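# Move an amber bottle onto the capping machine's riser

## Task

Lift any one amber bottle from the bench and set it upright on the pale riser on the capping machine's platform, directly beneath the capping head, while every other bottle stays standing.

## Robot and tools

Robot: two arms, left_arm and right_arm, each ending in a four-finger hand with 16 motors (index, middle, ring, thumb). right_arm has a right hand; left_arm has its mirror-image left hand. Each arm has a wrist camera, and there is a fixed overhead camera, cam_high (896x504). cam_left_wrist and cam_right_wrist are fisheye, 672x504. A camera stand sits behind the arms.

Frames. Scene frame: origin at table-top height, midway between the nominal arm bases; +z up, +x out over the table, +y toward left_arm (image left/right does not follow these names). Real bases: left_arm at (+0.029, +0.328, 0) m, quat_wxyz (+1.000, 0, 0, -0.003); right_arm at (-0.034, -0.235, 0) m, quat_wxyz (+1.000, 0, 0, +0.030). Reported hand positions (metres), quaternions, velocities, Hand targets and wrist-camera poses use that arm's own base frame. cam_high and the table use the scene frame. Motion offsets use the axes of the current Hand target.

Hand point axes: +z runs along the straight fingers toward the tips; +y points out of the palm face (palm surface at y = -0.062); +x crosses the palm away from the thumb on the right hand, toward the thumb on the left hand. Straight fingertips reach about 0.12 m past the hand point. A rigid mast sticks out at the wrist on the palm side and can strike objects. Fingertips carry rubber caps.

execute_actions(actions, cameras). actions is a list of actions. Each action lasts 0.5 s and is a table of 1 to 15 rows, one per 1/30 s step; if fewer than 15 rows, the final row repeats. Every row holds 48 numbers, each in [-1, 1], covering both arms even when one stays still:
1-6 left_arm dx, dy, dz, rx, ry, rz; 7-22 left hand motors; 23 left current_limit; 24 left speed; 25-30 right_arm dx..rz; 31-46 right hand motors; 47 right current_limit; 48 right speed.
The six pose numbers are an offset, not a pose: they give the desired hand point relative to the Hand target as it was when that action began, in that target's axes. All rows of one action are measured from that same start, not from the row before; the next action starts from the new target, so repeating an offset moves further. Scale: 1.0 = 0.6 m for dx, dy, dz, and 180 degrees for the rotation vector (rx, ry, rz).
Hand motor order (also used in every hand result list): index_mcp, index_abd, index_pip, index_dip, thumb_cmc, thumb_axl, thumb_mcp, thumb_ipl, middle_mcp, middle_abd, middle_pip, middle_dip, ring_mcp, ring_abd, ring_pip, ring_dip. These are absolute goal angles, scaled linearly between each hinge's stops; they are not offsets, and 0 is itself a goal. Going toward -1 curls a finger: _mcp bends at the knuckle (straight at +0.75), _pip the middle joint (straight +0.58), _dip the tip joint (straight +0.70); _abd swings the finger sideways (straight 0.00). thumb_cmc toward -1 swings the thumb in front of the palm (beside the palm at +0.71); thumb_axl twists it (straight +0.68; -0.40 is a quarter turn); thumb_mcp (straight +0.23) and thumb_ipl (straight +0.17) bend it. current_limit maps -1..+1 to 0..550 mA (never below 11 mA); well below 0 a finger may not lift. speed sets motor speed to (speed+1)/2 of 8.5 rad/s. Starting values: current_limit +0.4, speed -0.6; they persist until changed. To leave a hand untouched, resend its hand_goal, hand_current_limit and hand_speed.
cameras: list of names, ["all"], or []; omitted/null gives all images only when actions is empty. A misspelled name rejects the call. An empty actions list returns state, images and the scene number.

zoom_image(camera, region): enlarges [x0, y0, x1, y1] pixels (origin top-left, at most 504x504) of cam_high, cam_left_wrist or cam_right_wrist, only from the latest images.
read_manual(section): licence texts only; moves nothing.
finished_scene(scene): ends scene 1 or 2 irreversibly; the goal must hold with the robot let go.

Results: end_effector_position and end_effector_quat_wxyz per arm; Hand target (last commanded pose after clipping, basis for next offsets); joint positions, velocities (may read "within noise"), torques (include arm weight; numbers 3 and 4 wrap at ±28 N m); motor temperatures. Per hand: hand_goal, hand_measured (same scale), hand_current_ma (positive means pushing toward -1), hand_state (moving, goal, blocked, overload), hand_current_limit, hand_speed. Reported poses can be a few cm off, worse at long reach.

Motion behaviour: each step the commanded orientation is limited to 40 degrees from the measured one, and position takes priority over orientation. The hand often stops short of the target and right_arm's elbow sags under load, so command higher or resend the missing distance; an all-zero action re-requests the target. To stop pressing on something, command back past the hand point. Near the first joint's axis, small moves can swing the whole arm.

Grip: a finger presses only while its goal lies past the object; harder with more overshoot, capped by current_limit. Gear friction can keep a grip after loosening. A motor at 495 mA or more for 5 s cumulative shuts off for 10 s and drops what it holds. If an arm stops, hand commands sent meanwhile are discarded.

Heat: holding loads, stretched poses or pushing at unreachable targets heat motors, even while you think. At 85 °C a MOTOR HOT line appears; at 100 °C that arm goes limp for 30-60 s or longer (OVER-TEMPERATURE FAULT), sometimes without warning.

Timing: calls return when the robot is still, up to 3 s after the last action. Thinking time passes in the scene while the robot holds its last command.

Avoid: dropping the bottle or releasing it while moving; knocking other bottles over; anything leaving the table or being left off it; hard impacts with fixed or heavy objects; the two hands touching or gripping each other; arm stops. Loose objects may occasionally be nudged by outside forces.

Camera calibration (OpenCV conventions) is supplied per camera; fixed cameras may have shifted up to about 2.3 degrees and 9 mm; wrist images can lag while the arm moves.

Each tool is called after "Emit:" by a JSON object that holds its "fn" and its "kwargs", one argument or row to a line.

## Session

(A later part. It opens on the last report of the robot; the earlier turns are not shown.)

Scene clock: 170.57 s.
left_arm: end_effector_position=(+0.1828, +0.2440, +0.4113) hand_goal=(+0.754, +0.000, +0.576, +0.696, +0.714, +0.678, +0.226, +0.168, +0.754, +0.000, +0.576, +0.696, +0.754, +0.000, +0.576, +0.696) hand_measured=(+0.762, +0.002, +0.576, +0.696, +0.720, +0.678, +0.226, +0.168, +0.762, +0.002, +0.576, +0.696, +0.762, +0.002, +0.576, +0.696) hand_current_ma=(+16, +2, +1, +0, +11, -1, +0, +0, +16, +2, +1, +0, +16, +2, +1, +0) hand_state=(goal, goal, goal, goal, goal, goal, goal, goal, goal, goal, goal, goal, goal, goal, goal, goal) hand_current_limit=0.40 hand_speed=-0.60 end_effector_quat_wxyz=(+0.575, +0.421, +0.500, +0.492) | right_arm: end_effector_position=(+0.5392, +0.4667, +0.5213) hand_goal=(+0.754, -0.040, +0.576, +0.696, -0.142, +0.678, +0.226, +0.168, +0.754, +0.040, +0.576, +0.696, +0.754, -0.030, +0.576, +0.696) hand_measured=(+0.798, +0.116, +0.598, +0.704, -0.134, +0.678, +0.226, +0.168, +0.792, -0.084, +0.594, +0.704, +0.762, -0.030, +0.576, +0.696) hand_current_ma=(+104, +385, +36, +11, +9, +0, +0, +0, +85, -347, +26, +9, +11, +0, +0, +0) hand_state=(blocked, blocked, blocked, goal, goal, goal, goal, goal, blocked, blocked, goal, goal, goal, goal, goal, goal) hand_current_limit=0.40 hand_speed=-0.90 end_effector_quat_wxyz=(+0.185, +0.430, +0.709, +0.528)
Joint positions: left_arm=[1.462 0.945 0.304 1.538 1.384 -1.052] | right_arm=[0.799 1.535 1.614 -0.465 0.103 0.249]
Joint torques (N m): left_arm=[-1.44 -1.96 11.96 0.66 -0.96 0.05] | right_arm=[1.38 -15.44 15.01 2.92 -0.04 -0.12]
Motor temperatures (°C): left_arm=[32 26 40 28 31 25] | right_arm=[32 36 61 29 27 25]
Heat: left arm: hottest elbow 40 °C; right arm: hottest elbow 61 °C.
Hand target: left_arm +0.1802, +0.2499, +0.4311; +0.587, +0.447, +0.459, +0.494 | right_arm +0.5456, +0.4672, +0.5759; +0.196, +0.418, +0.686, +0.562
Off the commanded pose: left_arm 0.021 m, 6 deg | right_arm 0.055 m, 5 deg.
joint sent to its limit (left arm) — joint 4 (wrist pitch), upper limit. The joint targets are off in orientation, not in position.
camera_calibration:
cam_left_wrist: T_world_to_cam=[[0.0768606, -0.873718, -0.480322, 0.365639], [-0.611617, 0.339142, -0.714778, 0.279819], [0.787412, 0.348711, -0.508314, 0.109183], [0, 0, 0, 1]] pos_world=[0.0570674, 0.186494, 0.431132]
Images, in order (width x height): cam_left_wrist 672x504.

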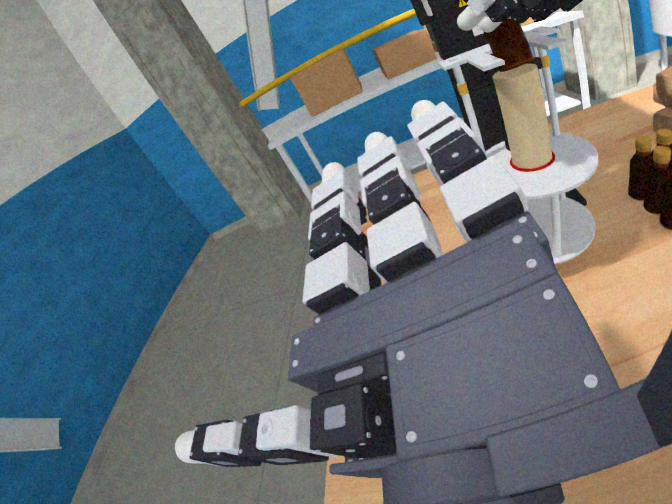

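Emit:
{"fn": "execute_actions", "kwargs": {
  "actions": [
    [[0,0,0,0,0,0,0.754,0,0.576,0.696,0.714,0.678,0.226,0.168,0.754,0,0.576,0.696,0.754,0,0.576,0.696,0.4,-0.6,-0.0025,-0.011,0.0045,0.009,0,0,0.754,-0.04,0.576,0.696,-0.143,0.678,0.226,0.168,0.754,0.04,0.576,0.696,0.754,-0.03,0.576,0.696,0.4,-0.9]]
  ],
  "cameras": ["cam_left_wrist"]
}}

Emit:
{"fn": "zoom_image", "kwargs": {
  "camera": "cam_left_wrist",
  "region": [485, 5, 545, 85]
}}

Scene clock: 171.70 s.
left_arm: end_effector_position=(+0.1828, +0.2440, +0.4113) hand_goal=(+0.754, +0.000, +0.576, +0.696, +0.714, +0.678, +0.226, +0.168, +0.754, +0.000, +0.576, +0.696, +0.754, +0.000, +0.576, +0.696) hand_measured=(+0.762, +0.002, +0.576, +0.696, +0.720, +0.678, +0.226, +0.168, +0.762, +0.002, +0.576, +0.696, +0.762, +0.002, +0.576, +0.696) hand_current_ma=(+16, +2, +1, +0, +11, -1, +0, +0, +16, +2, +1, +0, +16, +2, +1, +0) hand_state=(goal, goal, goal, goal, goal, goal, goal, goal, goal, goal, goal, goal, goal, goal, goal, goal) hand_current_limit=0.40 hand_speed=-0.60 end_effector_quat_wxyz=(+0.575, +0.421, +0.500, +0.492) | right_arm: end_effector_position=(+0.5390, +0.4668, +0.5203) hand_goal=(+0.754, -0.040, +0.576, +0.696, -0.142, +0.678, +0.226, +0.168, +0.754, +0.040, +0.576, +0.696, +0.754, -0.030, +0.576, +0.696) hand_measured=(+0.786, +0.116, +0.590, +0.702, -0.134, +0.678, +0.226, +0.168, +0.792, -0.084, +0.594, +0.704, +0.762, -0.030, +0.576, +0.696) hand_current_ma=(+69, +385, +21, +7, +9, +0, +0, +0, +85, -347, +26, +9, +11, +0, +0, +0) hand_state=(blocked, blocked, goal, goal, goal, goal, goal, goal, blocked, blocked, goal, goal, goal, goal, goal, goal) hand_current_limit=0.40 hand_speed=-0.90 end_effector_quat_wxyz=(+0.181, +0.430, +0.713, +0.523)
Joint positions: left_arm=[1.462 0.945 0.304 1.538 1.384 -1.052] | right_arm=[0.797 1.535 1.622 -0.487 0.094 0.249]
Joint torques (N m): left_arm=[-1.44 -1.96 11.95 0.65 -0.97 0.05] | right_arm=[1.55 -15.38 14.75 2.54 -0.03 -0.1]
Motor temperatures (°C): left_arm=[32 26 40 28 31 25] | right_arm=[32 36 61 29 27 25]
Heat: left arm: hottest elbow 40 °C; right arm: hottest elbow 61 °C.
Hand target: left_arm +0.1802, +0.2499, +0.4311; +0.587, +0.447, +0.459, +0.494 | right_arm +0.5461, +0.4674, +0.5688; +0.191, +0.421, +0.694, +0.552
Off the commanded pose: left_arm 0.021 m, 6 deg | right_arm 0.049 m, 4 deg.
joint sent to its limit (left arm) — joint 4 (wrist pitch), upper limit. The joint targets are off in orientation, not in position.
camera_calibration:
cam_left_wrist: T_world_to_cam=[[0.0768606, -0.873718, -0.480322, 0.365639], [-0.611617, 0.339142, -0.714778, 0.279819], [0.787412, 0.348711, -0.508314, 0.109183], [0, 0, 0, 1]] pos_world=[0.0570674, 0.186494, 0.431132]
Images, in order (width x height): cam_left_wrist 672x504.

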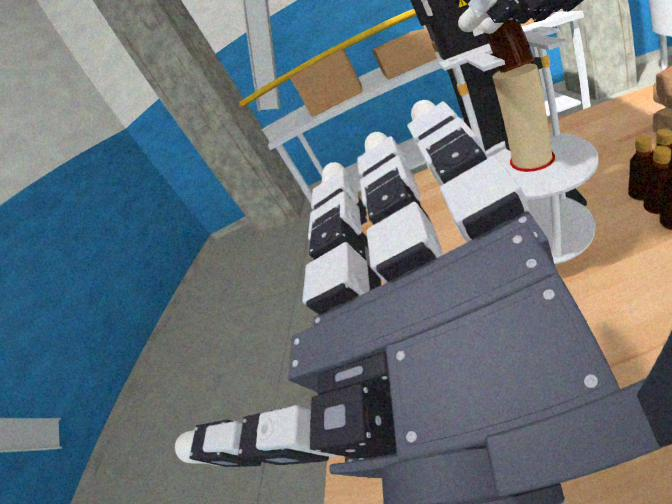

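Scaled by 6.300 from the camera's 672x504 image, which has a finer 960x720 frame.

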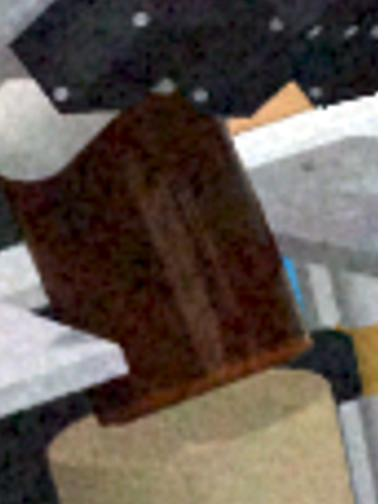

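Emit:
{"fn": "execute_actions", "kwargs": {
  "actions": [
    [[0,0,0,0,0,0,0.754,0,0.576,0.696,0.714,0.678,0.226,0.168,0.754,0,0.576,0.696,0.754,0,0.576,0.696,0.4,-0.6,0,0,0,0,0,0,0.769,-0.04,0.576,0.656,-0.143,0.678,0.226,0.168,0.769,0.04,0.576,0.656,0.754,-0.03,0.576,0.696,0.4,-0.96]],
    [[0,0,0,0,0,0,0.754,0,0.576,0.696,0.714,0.678,0.226,0.168,0.754,0,0.576,0.696,0.754,0,0.576,0.696,0.4,-0.6,0,0,0,0,0,0,0.784,-0.04,0.576,0.616,-0.143,0.678,0.226,0.168,0.784,0.04,0.576,0.616,0.754,-0.03,0.576,0.696,0.4,-0.96]],
    [[0,0,0,0,0,0,0.754,0,0.576,0.696,0.714,0.678,0.226,0.168,0.754,0,0.576,0.696,0.754,0,0.576,0.696,0.4,-0.6,0,0,0,0,0,0,0.799,-0.04,0.576,0.576,-0.143,0.678,0.226,0.168,0.799,0.04,0.576,0.576,0.754,-0.03,0.576,0.696,0.4,-0.96]]
  ],
  "cameras": ["cam_left_wrist","cam_right_wrist"]
}}

Emit:
{"fn": "zoom_image", "kwargs": {
  "camera": "cam_left_wrist",
  "region": [485, 5, 545, 85]
}}

Emit:
{"fn": "zoom_image", "kwargs": {
  "camera": "cam_right_wrist",
  "region": [240, 60, 430, 260]
}}

Scene clock: 177.40 s.
left_arm: end_effector_position=(+0.1828, +0.2440, +0.4113) hand_goal=(+0.754, +0.000, +0.576, +0.696, +0.714, +0.678, +0.226, +0.168, +0.754, +0.000, +0.576, +0.696, +0.754, +0.000, +0.576, +0.696) hand_measured=(+0.762, +0.002, +0.576, +0.696, +0.720, +0.678, +0.226, +0.168, +0.762, +0.002, +0.576, +0.696, +0.762, +0.002, +0.576, +0.696) hand_current_ma=(+16, +2, +1, +0, +11, -1, +0, +0, +16, +2, +1, +0, +16, +2, +1, +0) hand_state=(goal, goal, goal, goal, goal, goal, goal, goal, goal, goal, goal, goal, goal, goal, goal, goal) hand_current_limit=0.40 hand_speed=-0.60 end_effector_quat_wxyz=(+0.575, +0.421, +0.500, +0.492) | right_arm: end_effector_position=(+0.5390, +0.4670, +0.5203) hand_goal=(+0.800, -0.040, +0.576, +0.576, -0.142, +0.678, +0.226, +0.168, +0.800, +0.040, +0.576, +0.576, +0.754, -0.030, +0.576, +0.696) hand_measured=(+0.814, +0.116, +0.590, +0.586, -0.134, +0.678, +0.226, +0.168, +0.830, -0.084, +0.594, +0.598, +0.762, -0.030, +0.576, +0.696) hand_current_ma=(+23, +385, +21, +14, +9, +0, +0, +0, +62, -347, +26, +37, +11, +0, +0, +0) hand_state=(goal, blocked, goal, goal, goal, goal, goal, goal, blocked, blocked, goal, blocked, goal, goal, goal, goal) hand_current_limit=0.40 hand_speed=-0.96 end_effector_quat_wxyz=(+0.180, +0.430, +0.714, +0.522)
Joint positions: left_arm=[1.462 0.945 0.304 1.538 1.384 -1.052] | right_arm=[0.797 1.536 1.623 -0.489 0.093 0.249]
Joint torques (N m): left_arm=[-1.44 -1.96 11.96 0.65 -0.97 0.05] | right_arm=[1.49 -15.15 14.61 2.59 -0.01 -0.09]
Motor temperatures (°C): left_arm=[32 26 40 28 31 25] | right_arm=[32 36 63 29 27 25]
Heat: left arm: hottest elbow 40 °C; right arm: hottest elbow 63 °C.
Hand target: left_arm +0.1802, +0.2499, +0.4311; +0.587, +0.447, +0.459, +0.494 | right_arm +0.5461, +0.4674, +0.5689; +0.190, +0.421, +0.694, +0.552
Off the commanded pose: left_arm 0.021 m, 6 deg | right_arm 0.049 m, 4 deg.
joint sent to its limit (left arm) — joint 4 (wrist pitch), upper limit. The joint targets are off in orientation, not in position.
camera_calibration:
cam_left_wrist: T_world_to_cam=[[0.0768606, -0.873718, -0.480322, 0.365639], [-0.611617, 0.339142, -0.714778, 0.279819], [0.787412, 0.348711, -0.508314, 0.109183], [0, 0, 0, 1]] pos_world=[0.0570674, 0.186494, 0.431132]
cam_right_wrist: T_world_to_cam=[[0.714158, -0.569863, 0.406491, -0.293758], [-0.470202, -0.820735, -0.324505, 0.762482], [0.518545, 0.0406144, -0.854085, 0.27238], [0, 0, 0, 1]] pos_world=[0.427069, 0.447331, 0.599475]
Images, in order (width x height): cam_left_wrist 672x504, cam_right_wrist 672x504.

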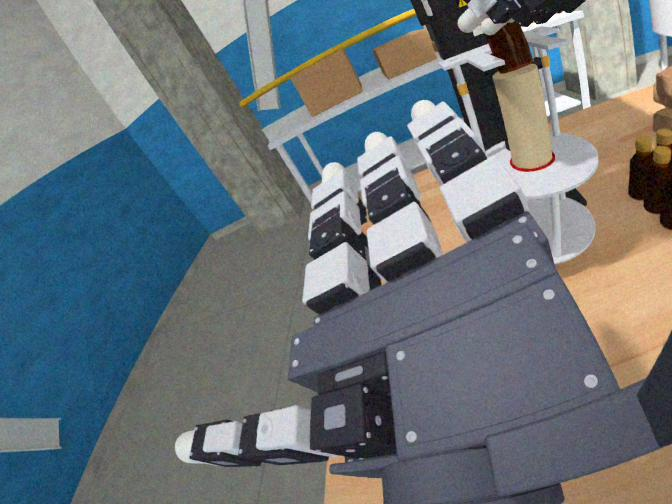

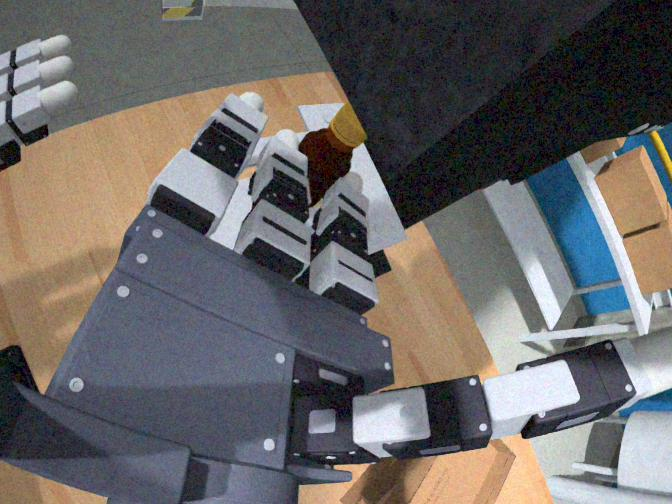

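Scaled by 6.300 from the camera's 672x504 image, which has a finer 960x720 frame.

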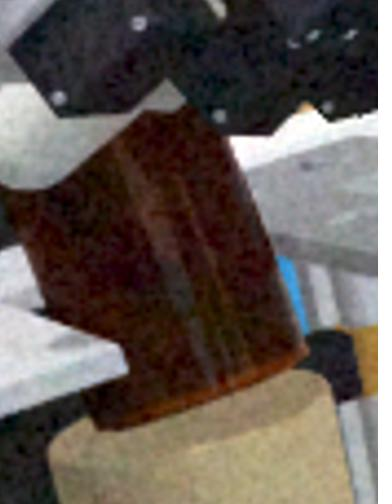

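Scaled by 2.520 from the camera's 672x504 image, which has a finer 960x720 frame.

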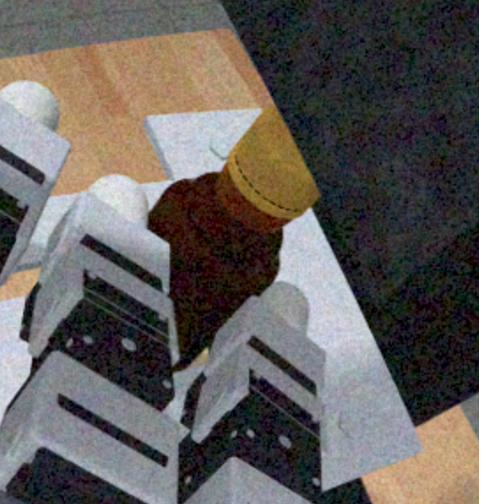

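Emit:
{"fn": "execute_actions", "kwargs": {
  "actions": [
    [[0,0,0,0,0,0,0.754,0,0.576,0.696,0.714,0.678,0.226,0.168,0.754,0,0.576,0.696,0.754,0,0.576,0.696,0.4,-0.6,0,0,0,0,0,0,0.815,-0.04,0.576,0.536,-0.143,0.678,0.226,0.168,0.815,0.04,0.576,0.536,0.754,-0.03,0.576,0.696,0.4,-0.96]]
  ],
  "cameras": ["all"]
}}

Emit:
{"fn": "zoom_image", "kwargs": {
  "camera": "cam_left_wrist",
  "region": [490, 0, 580, 90]
}}

Scene clock: 179.53 s.
left_arm: end_effector_position=(+0.1828, +0.2440, +0.4113) hand_goal=(+0.754, +0.000, +0.576, +0.696, +0.714, +0.678, +0.226, +0.168, +0.754, +0.000, +0.576, +0.696, +0.754, +0.000, +0.576, +0.696) hand_measured=(+0.762, +0.002, +0.576, +0.696, +0.720, +0.678, +0.226, +0.168, +0.762, +0.002, +0.576, +0.696, +0.762, +0.002, +0.576, +0.696) hand_current_ma=(+16, +2, +1, +0, +11, -1, +0, +0, +16, +2, +1, +0, +16, +2, +1, +0) hand_state=(goal, goal, goal, goal, goal, goal, goal, goal, goal, goal, goal, goal, goal, goal, goal, goal) hand_current_limit=0.40 hand_speed=-0.60 end_effector_quat_wxyz=(+0.575, +0.421, +0.500, +0.492) | right_arm: end_effector_position=(+0.5390, +0.4670, +0.5203) hand_goal=(+0.816, -0.040, +0.576, +0.536, -0.142, +0.678, +0.226, +0.168, +0.816, +0.040, +0.576, +0.536, +0.754, -0.030, +0.576, +0.696) hand_measured=(+0.828, +0.116, +0.590, +0.546, -0.134, +0.678, +0.226, +0.168, +0.844, -0.084, +0.594, +0.558, +0.762, -0.030, +0.576, +0.696) hand_current_ma=(+19, +385, +21, +13, +9, +0, +0, +0, +59, -347, +26, +37, +11, +0, +0, +0) hand_state=(goal, blocked, goal, goal, goal, goal, goal, goal, blocked, blocked, goal, blocked, goal, goal, goal, goal) hand_current_limit=0.40 hand_speed=-0.96 end_effector_quat_wxyz=(+0.180, +0.430, +0.714, +0.522)
Joint positions: left_arm=[1.462 0.945 0.304 1.538 1.384 -1.052] | right_arm=[0.797 1.536 1.623 -0.489 0.093 0.249]
Joint torques (N m): left_arm=[-1.44 -1.96 11.96 0.65 -0.96 0.05] | right_arm=[0.91 -15.21 14.58 2.7 0 -0.09]
Motor temperatures (°C): left_arm=[32 26 40 28 31 25] | right_arm=[32 36 63 29 27 25]
Heat: left arm: hottest elbow 40 °C; right arm: hottest elbow 63 °C.
Hand target: left_arm +0.1802, +0.2499, +0.4311; +0.587, +0.447, +0.459, +0.494 | right_arm +0.5461, +0.4674, +0.5689; +0.190, +0.421, +0.694, +0.552
Off the commanded pose: left_arm 0.021 m, 6 deg | right_arm 0.049 m, 4 deg.
joint sent to its limit (left arm) — joint 4 (wrist pitch), upper limit. The joint targets are off in orientation, not in position.
camera_calibration:
cam_left_wrist: T_world_to_cam=[[0.0768606, -0.873718, -0.480322, 0.365639], [-0.611617, 0.339142, -0.714778, 0.279819], [0.787412, 0.348711, -0.508314, 0.109183], [0, 0, 0, 1]] pos_world=[0.0570674, 0.186494, 0.431132]
cam_right_wrist: T_world_to_cam=[[0.714158, -0.569863, 0.406491, -0.293758], [-0.470202, -0.820735, -0.324505, 0.762482], [0.518545, 0.0406144, -0.854085, 0.27238], [0, 0, 0, 1]] pos_world=[0.427069, 0.447331, 0.599475]

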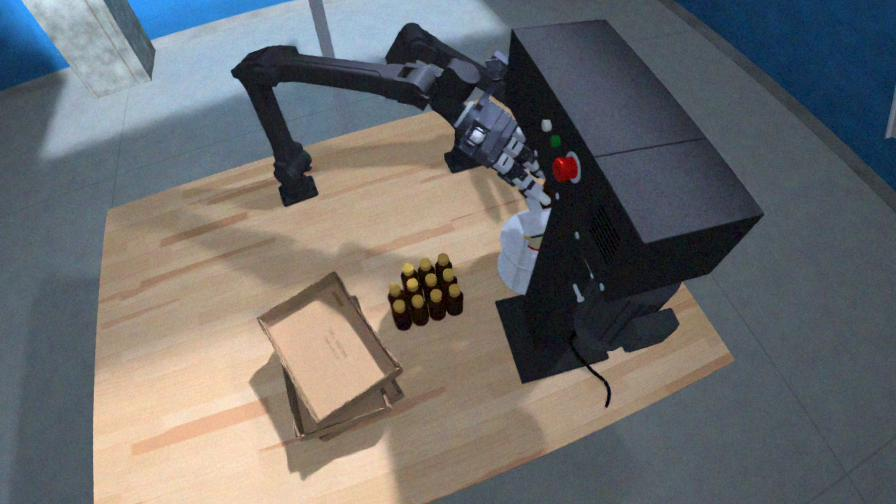

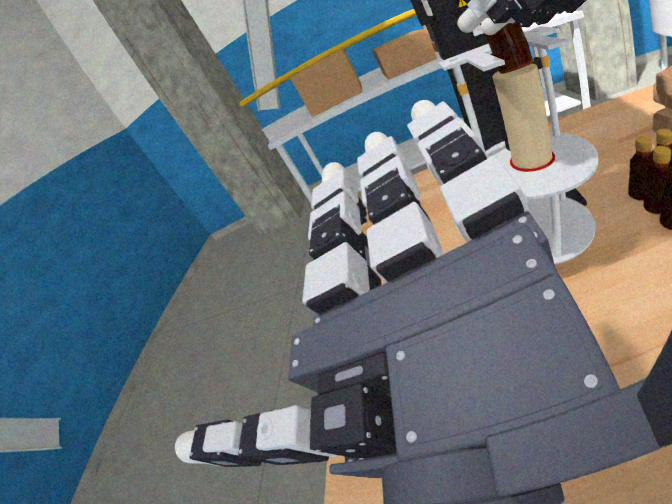

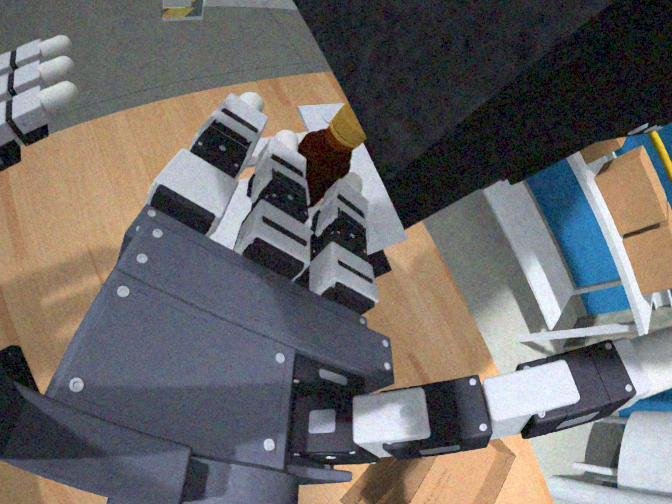

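Scaled by 5.600 from the camera's 672x504 image, which has a finer 960x720 frame.

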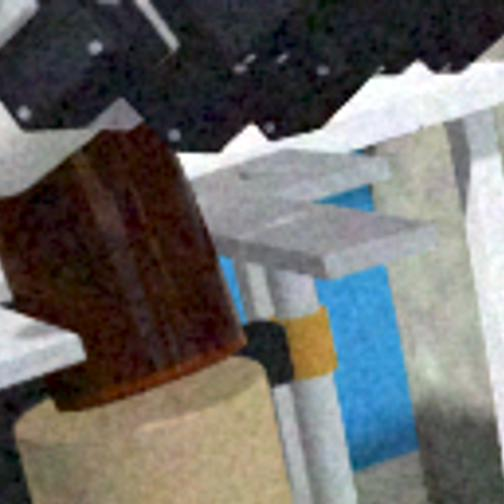

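Emit:
{"fn": "execute_actions", "kwargs": {
  "actions": [
    [[0,0,0,0,0,0,0.754,0,0.576,0.696,0.714,0.678,0.226,0.168,0.754,0,0.576,0.696,0.754,0,0.576,0.696,0.4,-0.6,0,0,0,0,0,0,0.830,-0.04,0.576,0.496,-0.143,0.678,0.226,0.168,0.830,0.04,0.576,0.496,0.754,-0.03,0.576,0.696,0.4,-0.96]],
    [[0,0,0,0,0,0,0.754,0,0.576,0.696,0.714,0.678,0.226,0.168,0.754,0,0.576,0.696,0.754,0,0.576,0.696,0.4,-0.6,0,0,0,0,0,0,0.845,-0.04,0.576,0.456,-0.143,0.678,0.226,0.168,0.845,0.04,0.576,0.456,0.754,-0.03,0.576,0.696,0.4,-0.96]]
  ],
  "cameras": ["cam_left_wrist", "cam_right_wrist"]
}}

Emit:
{"fn": "zoom_image", "kwargs": {
  "camera": "cam_left_wrist",
  "region": [490, 0, 580, 90]
}}

Emit:
{"fn": "zoom_image", "kwargs": {
  "camera": "cam_right_wrist",
  "region": [220, 80, 420, 280]
}}

Scene clock: 181.40 s.
left_arm: end_effector_position=(+0.1828, +0.2440, +0.4113) hand_goal=(+0.754, +0.000, +0.576, +0.696, +0.714, +0.678, +0.226, +0.168, +0.754, +0.000, +0.576, +0.696, +0.754, +0.000, +0.576, +0.696) hand_measured=(+0.762, +0.002, +0.576, +0.696, +0.720, +0.678, +0.226, +0.168, +0.762, +0.002, +0.576, +0.696, +0.762, +0.002, +0.576, +0.696) hand_current_ma=(+16, +2, +1, +0, +11, -1, +0, +0, +16, +2, +1, +0, +16, +2, +1, +0) hand_state=(goal, goal, goal, goal, goal, goal, goal, goal, goal, goal, goal, goal, goal, goal, goal, goal) hand_current_limit=0.40 hand_speed=-0.60 end_effector_quat_wxyz=(+0.575, +0.421, +0.500, +0.492) | right_arm: end_effector_position=(+0.5391, +0.4672, +0.5201) hand_goal=(+0.846, -0.040, +0.576, +0.456, -0.142, +0.678, +0.226, +0.168, +0.846, +0.040, +0.576, +0.456, +0.754, -0.030, +0.576, +0.696) hand_measured=(+0.856, +0.116, +0.590, +0.466, -0.134, +0.678, +0.226, +0.168, +0.876, -0.084, +0.594, +0.480, +0.762, -0.030, +0.576, +0.696) hand_current_ma=(+15, +385, +19, +13, +9, +0, +0, +0, +64, -347, +26, +43, +11, +0, +0, +0) hand_state=(goal, blocked, goal, goal, goal, goal, goal, goal, blocked, blocked, goal, blocked, goal, goal, goal, goal) hand_current_limit=0.40 hand_speed=-0.96 end_effector_quat_wxyz=(+0.180, +0.430, +0.714, +0.522)
Joint positions: left_arm=[1.462 0.945 0.304 1.538 1.384 -1.052] | right_arm=[0.797 1.537 1.624 -0.489 0.093 0.249]
Joint torques (N m): left_arm=[-1.44 -1.96 11.96 0.65 -0.97 0.05] | right_arm=[1.32 -15.44 14.61 2.7 0 -0.08]
Motor temperatures (°C): left_arm=[32 26 40 28 31 25] | right_arm=[32 36 63 29 27 25]
Heat: left arm: hottest elbow 40 °C; right arm: hottest elbow 63 °C.
Hand target: left_arm +0.1802, +0.2499, +0.4311; +0.587, +0.447, +0.459, +0.494 | right_arm +0.5461, +0.4674, +0.5689; +0.191, +0.421, +0.694, +0.552
Off the commanded pose: left_arm 0.021 m, 6 deg | right_arm 0.049 m, 4 deg.
joint sent to its limit (left arm) — joint 4 (wrist pitch), upper limit. The joint targets are off in orientation, not in position.
camera_calibration:
cam_left_wrist: T_world_to_cam=[[0.0768606, -0.873718, -0.480322, 0.365639], [-0.611617, 0.339142, -0.714778, 0.279819], [0.787412, 0.348711, -0.508314, 0.109183], [0, 0, 0, 1]] pos_world=[0.0570674, 0.186494, 0.431132]
cam_right_wrist: T_world_to_cam=[[0.714235, -0.569741, 0.406527, -0.293815], [-0.47029, -0.820835, -0.324125, 0.76253], [0.518359, 0.0403156, -0.854212, 0.272387], [0, 0, 0, 1]] pos_world=[0.427269, 0.447532, 0.599275]
Images, in order (width x height): cam_left_wrist 672x504, cam_right_wrist 672x504.

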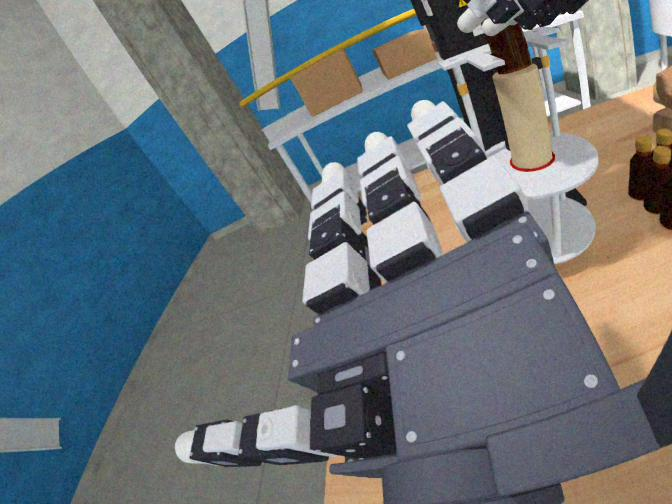

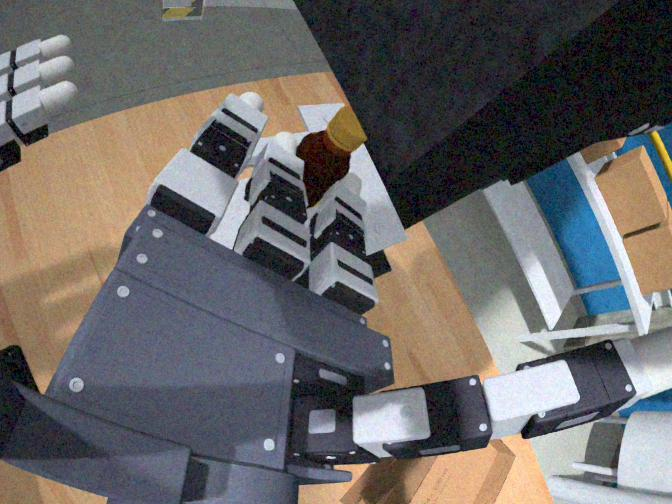

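Scaled by 5.600 from the camera's 672x504 image, which has a finer 960x720 frame.

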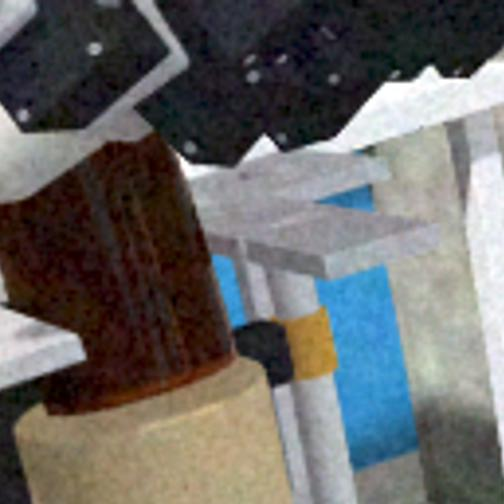

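Scaled by 2.520 from the camera's 672x504 image, which has a finer 960x720 frame.

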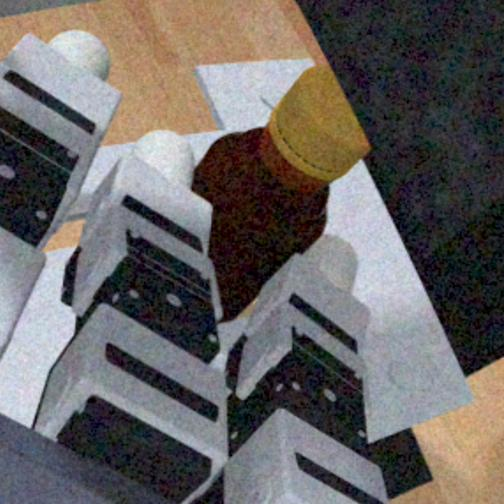

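Emit:
{"fn": "execute_actions", "kwargs": {
  "actions": [
    [[0,0,0,0,0,0,0.754,0,0.576,0.696,0.714,0.678,0.226,0.168,0.754,0,0.576,0.696,0.754,0,0.576,0.696,0.4,-0.6,0,0,0,0,0,0,0.860,-0.04,0.576,0.416,-0.143,0.678,0.226,0.168,0.860,0.04,0.576,0.416,0.754,-0.03,0.576,0.696,0.4,-0.96]],
    [[0,0,0,0,0,0,0.754,0,0.576,0.696,0.714,0.678,0.226,0.168,0.754,0,0.576,0.696,0.754,0,0.576,0.696,0.4,-0.6,0,0,0,0,0,0,0.875,-0.04,0.576,0.376,-0.143,0.678,0.226,0.168,0.875,0.04,0.576,0.376,0.754,-0.03,0.576,0.696,0.4,-0.96]]
  ],
  "cameras": ["cam_left_wrist", "cam_right_wrist"]
}}

Emit:
{"fn": "zoom_image", "kwargs": {
  "camera": "cam_left_wrist",
  "region": [490, 0, 580, 90]
}}

Emit:
{"fn": "zoom_image", "kwargs": {
  "camera": "cam_right_wrist",
  "region": [220, 80, 420, 280]
}}

Scene clock: 187.27 s.
left_arm: end_effector_position=(+0.1828, +0.2440, +0.4113) hand_goal=(+0.754, +0.000, +0.576, +0.696, +0.714, +0.678, +0.226, +0.168, +0.754, +0.000, +0.576, +0.696, +0.754, +0.000, +0.576, +0.696) hand_measured=(+0.762, +0.002, +0.576, +0.696, +0.720, +0.678, +0.226, +0.168, +0.762, +0.002, +0.576, +0.696, +0.762, +0.002, +0.576, +0.696) hand_current_ma=(+16, +2, +1, +0, +11, -1, +0, +0, +16, +2, +1, +0, +16, +2, +1, +0) hand_state=(goal, goal, goal, goal, goal, goal, goal, goal, goal, goal, goal, goal, goal, goal, goal, goal) hand_current_limit=0.40 hand_speed=-0.60 end_effector_quat_wxyz=(+0.575, +0.421, +0.500, +0.492) | right_arm: end_effector_position=(+0.5391, +0.4673, +0.5201) hand_goal=(+0.876, -0.040, +0.576, +0.376, -0.142, +0.678, +0.226, +0.168, +0.876, +0.040, +0.576, +0.376, +0.754, -0.030, +0.576, +0.696) hand_measured=(+0.884, +0.116, +0.588, +0.386, -0.134, +0.678, +0.226, +0.168, +0.910, -0.084, +0.594, +0.404, +0.762, -0.030, +0.576, +0.696) hand_current_ma=(+11, +385, +17, +13, +9, +0, +0, +0, +77, -347, +28, +54, +11, +0, +0, +0) hand_state=(goal, blocked, goal, goal, goal, goal, goal, goal, blocked, blocked, goal, blocked, goal, goal, goal, goal) hand_current_limit=0.40 hand_speed=-0.96 end_effector_quat_wxyz=(+0.180, +0.430, +0.714, +0.522)
Joint positions: left_arm=[1.462 0.945 0.304 1.538 1.384 -1.052] | right_arm=[0.797 1.537 1.624 -0.489 0.092 0.249]
Joint torques (N m): left_arm=[-1.38 -1.96 11.95 0.66 -0.96 0.05] | right_arm=[1.03 -15.33 14.58 2.69 0.05 -0.08]
Motor temperatures (°C): left_arm=[32 26 40 28 31 25] | right_arm=[31 36 63 29 27 25]
Heat: left arm: hottest elbow 40 °C; right arm: hottest elbow 63 °C.
Hand target: left_arm +0.1802, +0.2499, +0.4311; +0.587, +0.447, +0.459, +0.494 | right_arm +0.5461, +0.4674, +0.5690; +0.190, +0.421, +0.694, +0.552
Off the commanded pose: left_arm 0.021 m, 6 deg | right_arm 0.049 m, 4 deg.
joint sent to its limit (left arm) — joint 4 (wrist pitch), upper limit. The joint targets are off in orientation, not in position.
camera_calibration:
cam_left_wrist: T_world_to_cam=[[0.0768606, -0.873718, -0.480322, 0.365639], [-0.611617, 0.339142, -0.714778, 0.279819], [0.787412, 0.348711, -0.508314, 0.109183], [0, 0, 0, 1]] pos_world=[0.0570674, 0.186494, 0.431132]
cam_right_wrist: T_world_to_cam=[[0.71477, -0.569266, 0.406252, -0.294133], [-0.469707, -0.821135, -0.324211, 0.762499], [0.51815, 0.0409168, -0.854311, 0.272352], [0, 0, 0, 1]] pos_world=[0.42727, 0.447531, 0.599375]
Images, in order (width x height): cam_left_wrist 672x504, cam_right_wrist 672x504.

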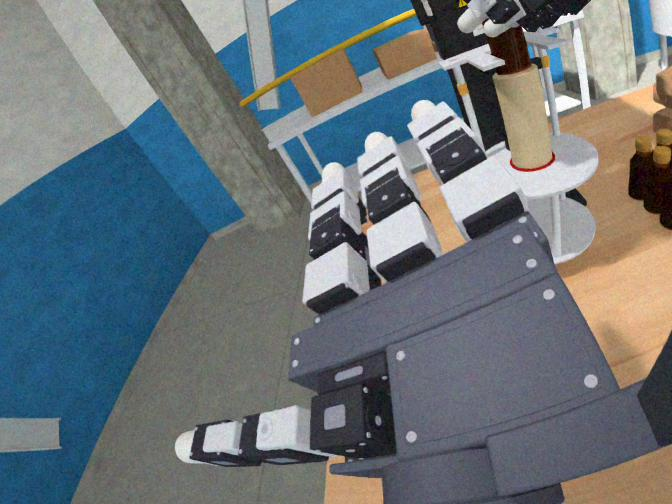

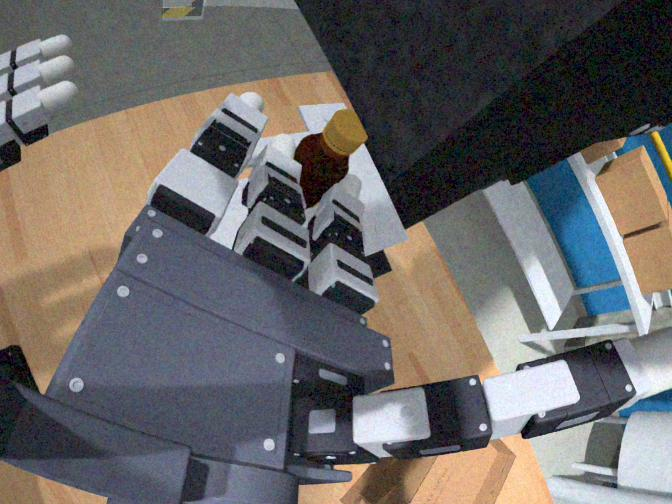

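Scaled by 5.600 from the camera's 672x504 image, which has a finer 960x720 frame.

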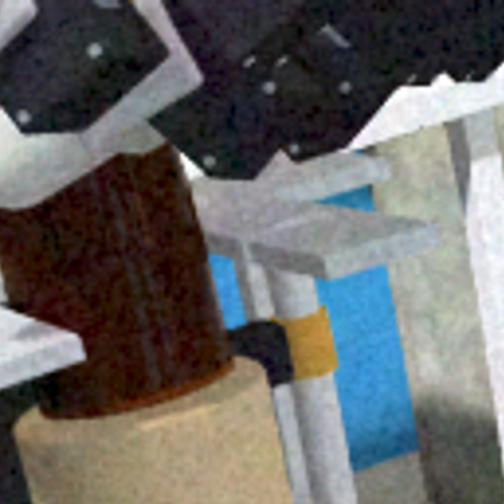

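Scaled by 2.520 from the camera's 672x504 image, which has a finer 960x720 frame.

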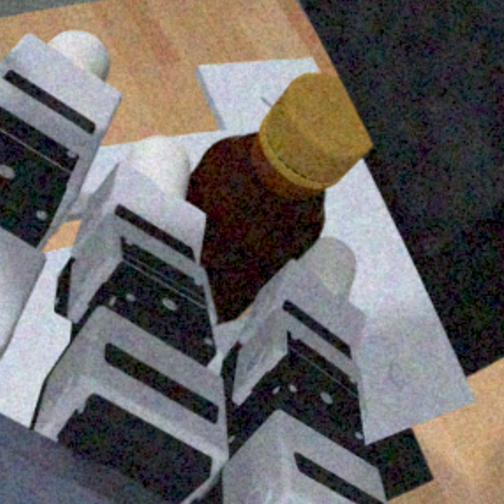

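Emit:
{"fn": "zoom_image", "kwargs": {
  "camera": "cam_left_wrist",
  "region": [480, 20, 550, 90]
}}

Scaled by 7.200 from the camera's 672x504 image, which has a finer 960x720 frame.

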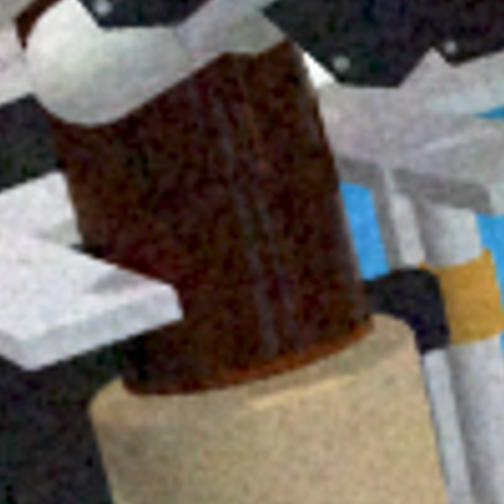

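Emit:
{"fn": "zoom_image", "kwargs": {
  "camera": "cam_right_wrist",
  "region": [290, 95, 380, 185]
}}

Scaled by 5.600 from the camera's 672x504 image, which has a finer 960x720 frame.

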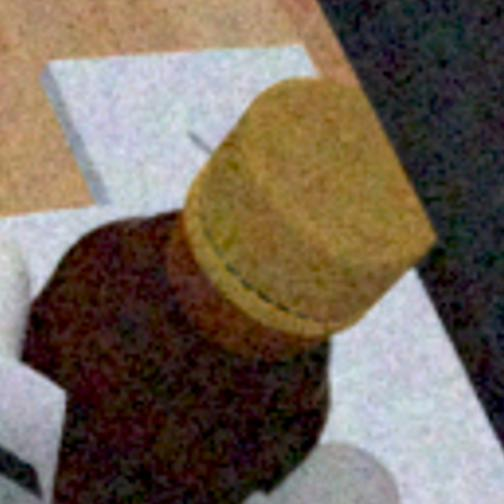

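Emit:
{"fn": "execute_actions", "kwargs": {
  "actions": [
    [[0,0,0,0,0,0,0.754,0,0.576,0.696,0.714,0.678,0.226,0.168,0.754,0,0.576,0.696,0.754,0,0.576,0.696,0.4,-0.6,0,0,0,0,0,0,0.875,-0.04,0.576,0.376,-0.143,0.678,0.226,0.168,0.89,0.04,0.576,0.376,0.754,-0.03,0.576,0.696,0.4,-0.96]]
  ],
  "cameras": ["cam_left_wrist", "cam_right_wrist"]
}}

Emit:
{"fn": "zoom_image", "kwargs": {
  "camera": "cam_left_wrist",
  "region": [480, 20, 550, 90]
}}

Emit:
{"fn": "zoom_image", "kwargs": {
  "camera": "cam_right_wrist",
  "region": [290, 95, 380, 185]
}}

Scene clock: 192.03 s.
left_arm: end_effector_position=(+0.1828, +0.2440, +0.4113) hand_goal=(+0.754, +0.000, +0.576, +0.696, +0.714, +0.678, +0.226, +0.168, +0.754, +0.000, +0.576, +0.696, +0.754, +0.000, +0.576, +0.696) hand_measured=(+0.762, +0.002, +0.576, +0.696, +0.720, +0.678, +0.226, +0.168, +0.762, +0.002, +0.576, +0.696, +0.762, +0.002, +0.576, +0.696) hand_current_ma=(+16, +2, +1, +0, +11, -1, +0, +0, +16, +2, +1, +0, +16, +2, +1, +0) hand_state=(goal, goal, goal, goal, goal, goal, goal, goal, goal, goal, goal, goal, goal, goal, goal, goal) hand_current_limit=0.40 hand_speed=-0.60 end_effector_quat_wxyz=(+0.575, +0.421, +0.500, +0.492) | right_arm: end_effector_position=(+0.5391, +0.4674, +0.5201) hand_goal=(+0.876, -0.040, +0.576, +0.376, -0.142, +0.678, +0.226, +0.168, +0.890, +0.040, +0.576, +0.376, +0.754, -0.030, +0.576, +0.696) hand_measured=(+0.886, +0.116, +0.588, +0.384, -0.134, +0.678, +0.226, +0.168, +0.924, -0.084, +0.594, +0.402, +0.762, -0.030, +0.576, +0.696) hand_current_ma=(+13, +385, +16, +10, +9, +0, +0, +0, +77, -347, +28, +50, +11, +0, +0, +0) hand_state=(goal, blocked, goal, goal, goal, goal, goal, goal, blocked, blocked, goal, blocked, goal, goal, goal, goal) hand_current_limit=0.40 hand_speed=-0.96 end_effector_quat_wxyz=(+0.180, +0.430, +0.714, +0.522)
Joint positions: left_arm=[1.462 0.945 0.304 1.538 1.384 -1.052] | right_arm=[0.797 1.537 1.624 -0.489 0.092 0.249]
Joint torques (N m): left_arm=[-1.44 -1.96 11.95 0.65 -0.96 0.05] | right_arm=[0.85 -15.56 14.57 2.61 0.03 -0.08]
Motor temperatures (°C): left_arm=[32 26 40 28 31 25] | right_arm=[31 36 63 29 27 25]
Heat: left arm: hottest elbow 40 °C; right arm: hottest elbow 63 °C.
Hand target: left_arm +0.1802, +0.2499, +0.4311; +0.587, +0.447, +0.459, +0.494 | right_arm +0.5460, +0.4674, +0.5690; +0.190, +0.421, +0.694, +0.552
Off the commanded pose: left_arm 0.021 m, 6 deg | right_arm 0.049 m, 4 deg.
joint sent to its limit (left arm) — joint 4 (wrist pitch), upper limit. The joint targets are off in orientation, not in position.
camera_calibration:
cam_left_wrist: T_world_to_cam=[[0.0768606, -0.873718, -0.480322, 0.365639], [-0.611617, 0.339142, -0.714778, 0.279819], [0.787412, 0.348711, -0.508314, 0.109183], [0, 0, 0, 1]] pos_world=[0.0570674, 0.186494, 0.431132]
cam_right_wrist: T_world_to_cam=[[0.714961, -0.569128, 0.406108, -0.29419], [-0.469552, -0.82122, -0.32422, 0.762476], [0.518026, 0.041116, -0.854376, 0.272354], [0, 0, 0, 1]] pos_world=[0.42727, 0.44753, 0.599376]
Images, in order (width x height): cam_left_wrist 672x504, cam_right_wrist 672x504.

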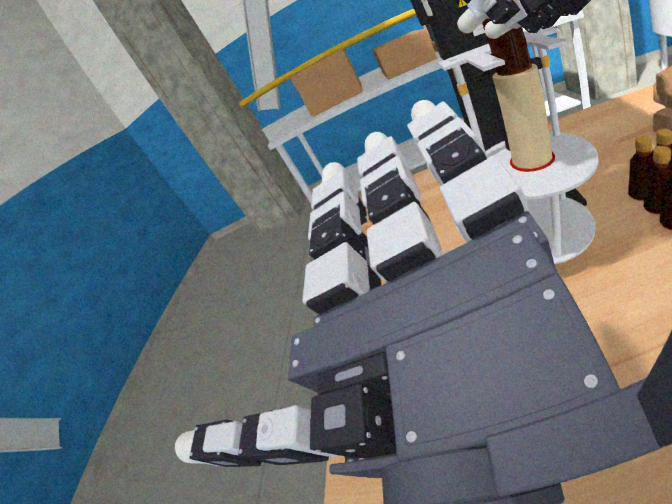

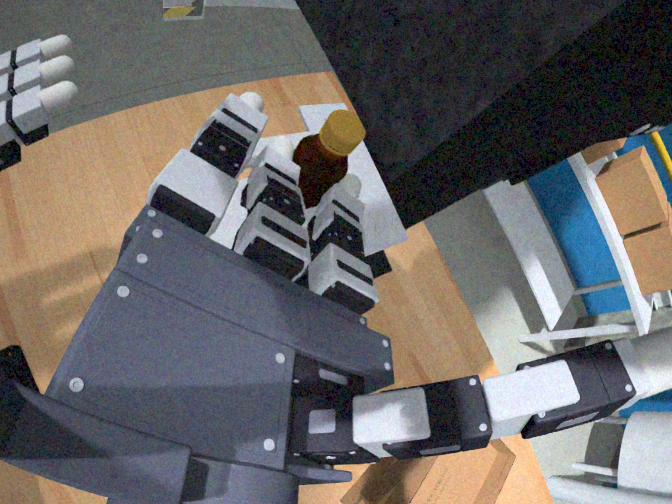

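Scaled by 7.200 from the camera's 672x504 image, which has a finer 960x720 frame.

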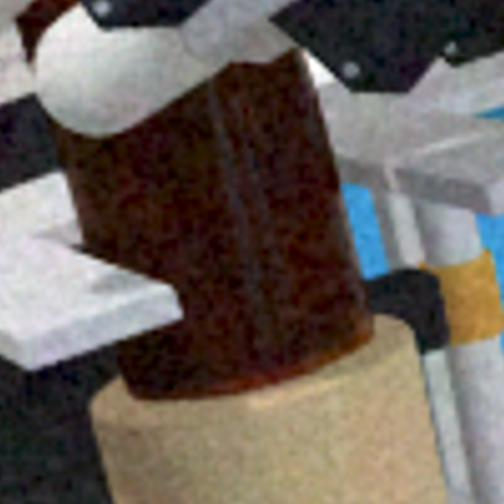

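Scaled by 5.600 from the camera's 672x504 image, which has a finer 960x720 frame.

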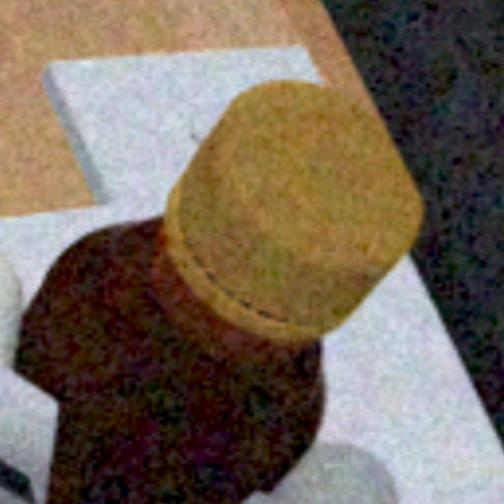

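Emit:
{"fn": "execute_actions", "kwargs": {
  "actions": [
    [[0,0,0,0,0,0,0.754,0,0.576,0.696,0.714,0.678,0.226,0.168,0.754,0,0.576,0.696,0.754,0,0.576,0.696,0.4,-0.6,0,0,0,0,0,0,0.875,0.03,0.576,0.376,-0.143,0.678,0.226,0.168,0.89,-0.02,0.576,0.376,0.754,-0.13,0.576,0.696,0.4,-0.96]],
    [[0,0,0,0,0,0,0.754,0,0.576,0.696,0.714,0.678,0.226,0.168,0.754,0,0.576,0.696,0.754,0,0.576,0.696,0.4,-0.6,0,0,0,0,0,0,0.875,0.08,0.576,0.376,-0.143,0.678,0.226,0.168,0.89,-0.06,0.576,0.376,0.754,-0.17,0.576,0.696,0.4,-0.96]]
  ],
  "cameras": ["cam_left_wrist", "cam_right_wrist"]
}}

Emit:
{"fn": "zoom_image", "kwargs": {
  "camera": "cam_left_wrist",
  "region": [480, 20, 550, 90]
}}

Emit:
{"fn": "zoom_image", "kwargs": {
  "camera": "cam_right_wrist",
  "region": [290, 95, 380, 185]
}}

Scene clock: 194.20 s.
left_arm: end_effector_position=(+0.1828, +0.2440, +0.4113) hand_goal=(+0.754, +0.000, +0.576, +0.696, +0.714, +0.678, +0.226, +0.168, +0.754, +0.000, +0.576, +0.696, +0.754, +0.000, +0.576, +0.696) hand_measured=(+0.762, +0.002, +0.576, +0.696, +0.720, +0.678, +0.226, +0.168, +0.762, +0.002, +0.576, +0.696, +0.762, +0.002, +0.576, +0.696) hand_current_ma=(+16, +2, +1, +0, +11, -1, +0, +0, +16, +2, +1, +0, +16, +2, +1, +0) hand_state=(goal, goal, goal, goal, goal, goal, goal, goal, goal, goal, goal, goal, goal, goal, goal, goal) hand_current_limit=0.40 hand_speed=-0.60 end_effector_quat_wxyz=(+0.575, +0.421, +0.500, +0.492) | right_arm: end_effector_position=(+0.5392, +0.4675, +0.5198) hand_goal=(+0.876, +0.080, +0.576, +0.376, -0.142, +0.678, +0.226, +0.168, +0.890, -0.060, +0.576, +0.376, +0.754, -0.170, +0.576, +0.696) hand_measured=(+0.886, +0.122, +0.588, +0.382, -0.134, +0.678, +0.226, +0.168, +0.924, -0.096, +0.594, +0.402, +0.762, -0.166, +0.576, +0.696) hand_current_ma=(+13, +75, +15, +7, +9, +0, +0, +0, +77, -60, +28, +45, +11, +4, +0, +0) hand_state=(goal, blocked, goal, goal, goal, goal, goal, goal, blocked, blocked, goal, blocked, goal, goal, goal, goal) hand_current_limit=0.40 hand_speed=-0.96 end_effector_quat_wxyz=(+0.180, +0.430, +0.714, +0.522)
Joint positions: left_arm=[1.462 0.945 0.304 1.538 1.384 -1.052] | right_arm=[0.797 1.537 1.624 -0.489 0.092 0.249]
Joint torques (N m): left_arm=[-1.44 -1.9 11.95 0.65 -0.96 0.05] | right_arm=[1.32 -15.03 14.65 2.67 0.05 -0.08]
Motor temperatures (°C): left_arm=[32 26 40 28 31 25] | right_arm=[31 36 63 29 27 25]
Heat: left arm: hottest elbow 40 °C; right arm: hottest elbow 63 °C.
Hand target: left_arm +0.1802, +0.2499, +0.4311; +0.587, +0.447, +0.459, +0.494 | right_arm +0.5461, +0.4675, +0.5688; +0.190, +0.421, +0.694, +0.552
Off the commanded pose: left_arm 0.021 m, 6 deg | right_arm 0.049 m, 4 deg.
joint sent to its limit (left arm) — joint 4 (wrist pitch), upper limit. The joint targets are off in orientation, not in position.
camera_calibration:
cam_left_wrist: T_world_to_cam=[[0.0768606, -0.873718, -0.480322, 0.365639], [-0.611617, 0.339142, -0.714778, 0.279819], [0.787412, 0.348711, -0.508314, 0.109183], [0, 0, 0, 1]] pos_world=[0.0570674, 0.186494, 0.431132]
cam_right_wrist: T_world_to_cam=[[0.715104, -0.569002, 0.406033, -0.294156], [-0.469623, -0.821317, -0.323871, 0.762373], [0.517765, 0.0409186, -0.854544, 0.272343], [0, 0, 0, 1]] pos_world=[0.427371, 0.447631, 0.599076]
Images, in order (width x height): cam_left_wrist 672x504, cam_right_wrist 672x504.

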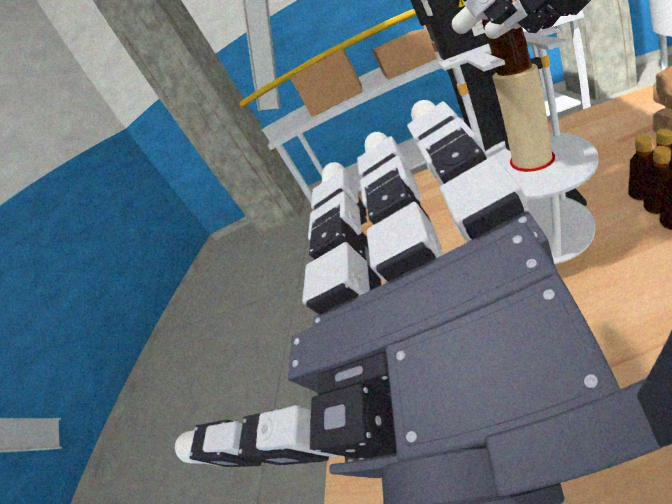

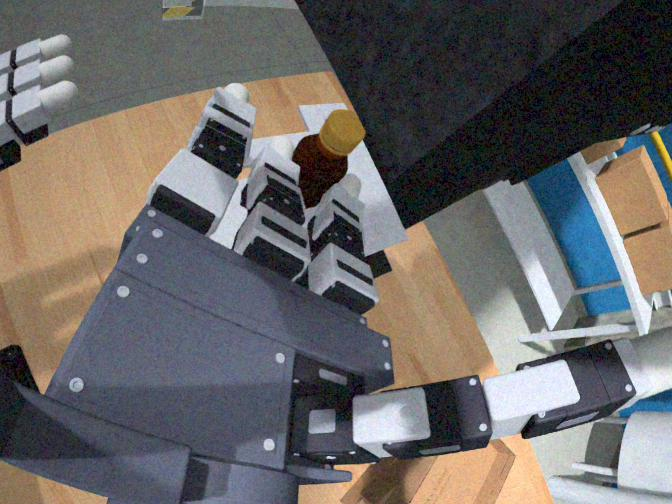

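Scaled by 7.200 from the camera's 672x504 image, which has a finer 960x720 frame.

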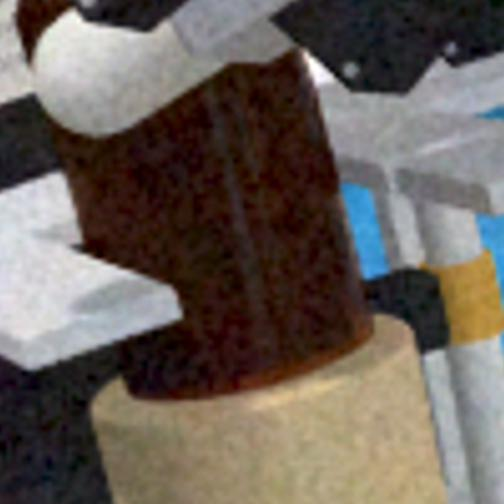

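Scaled by 5.600 from the camera's 672x504 image, which has a finer 960x720 frame.

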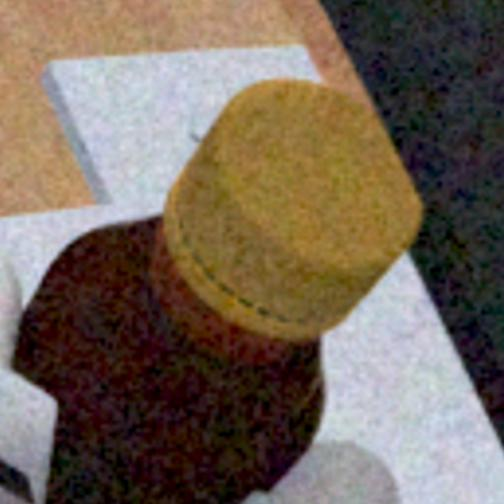

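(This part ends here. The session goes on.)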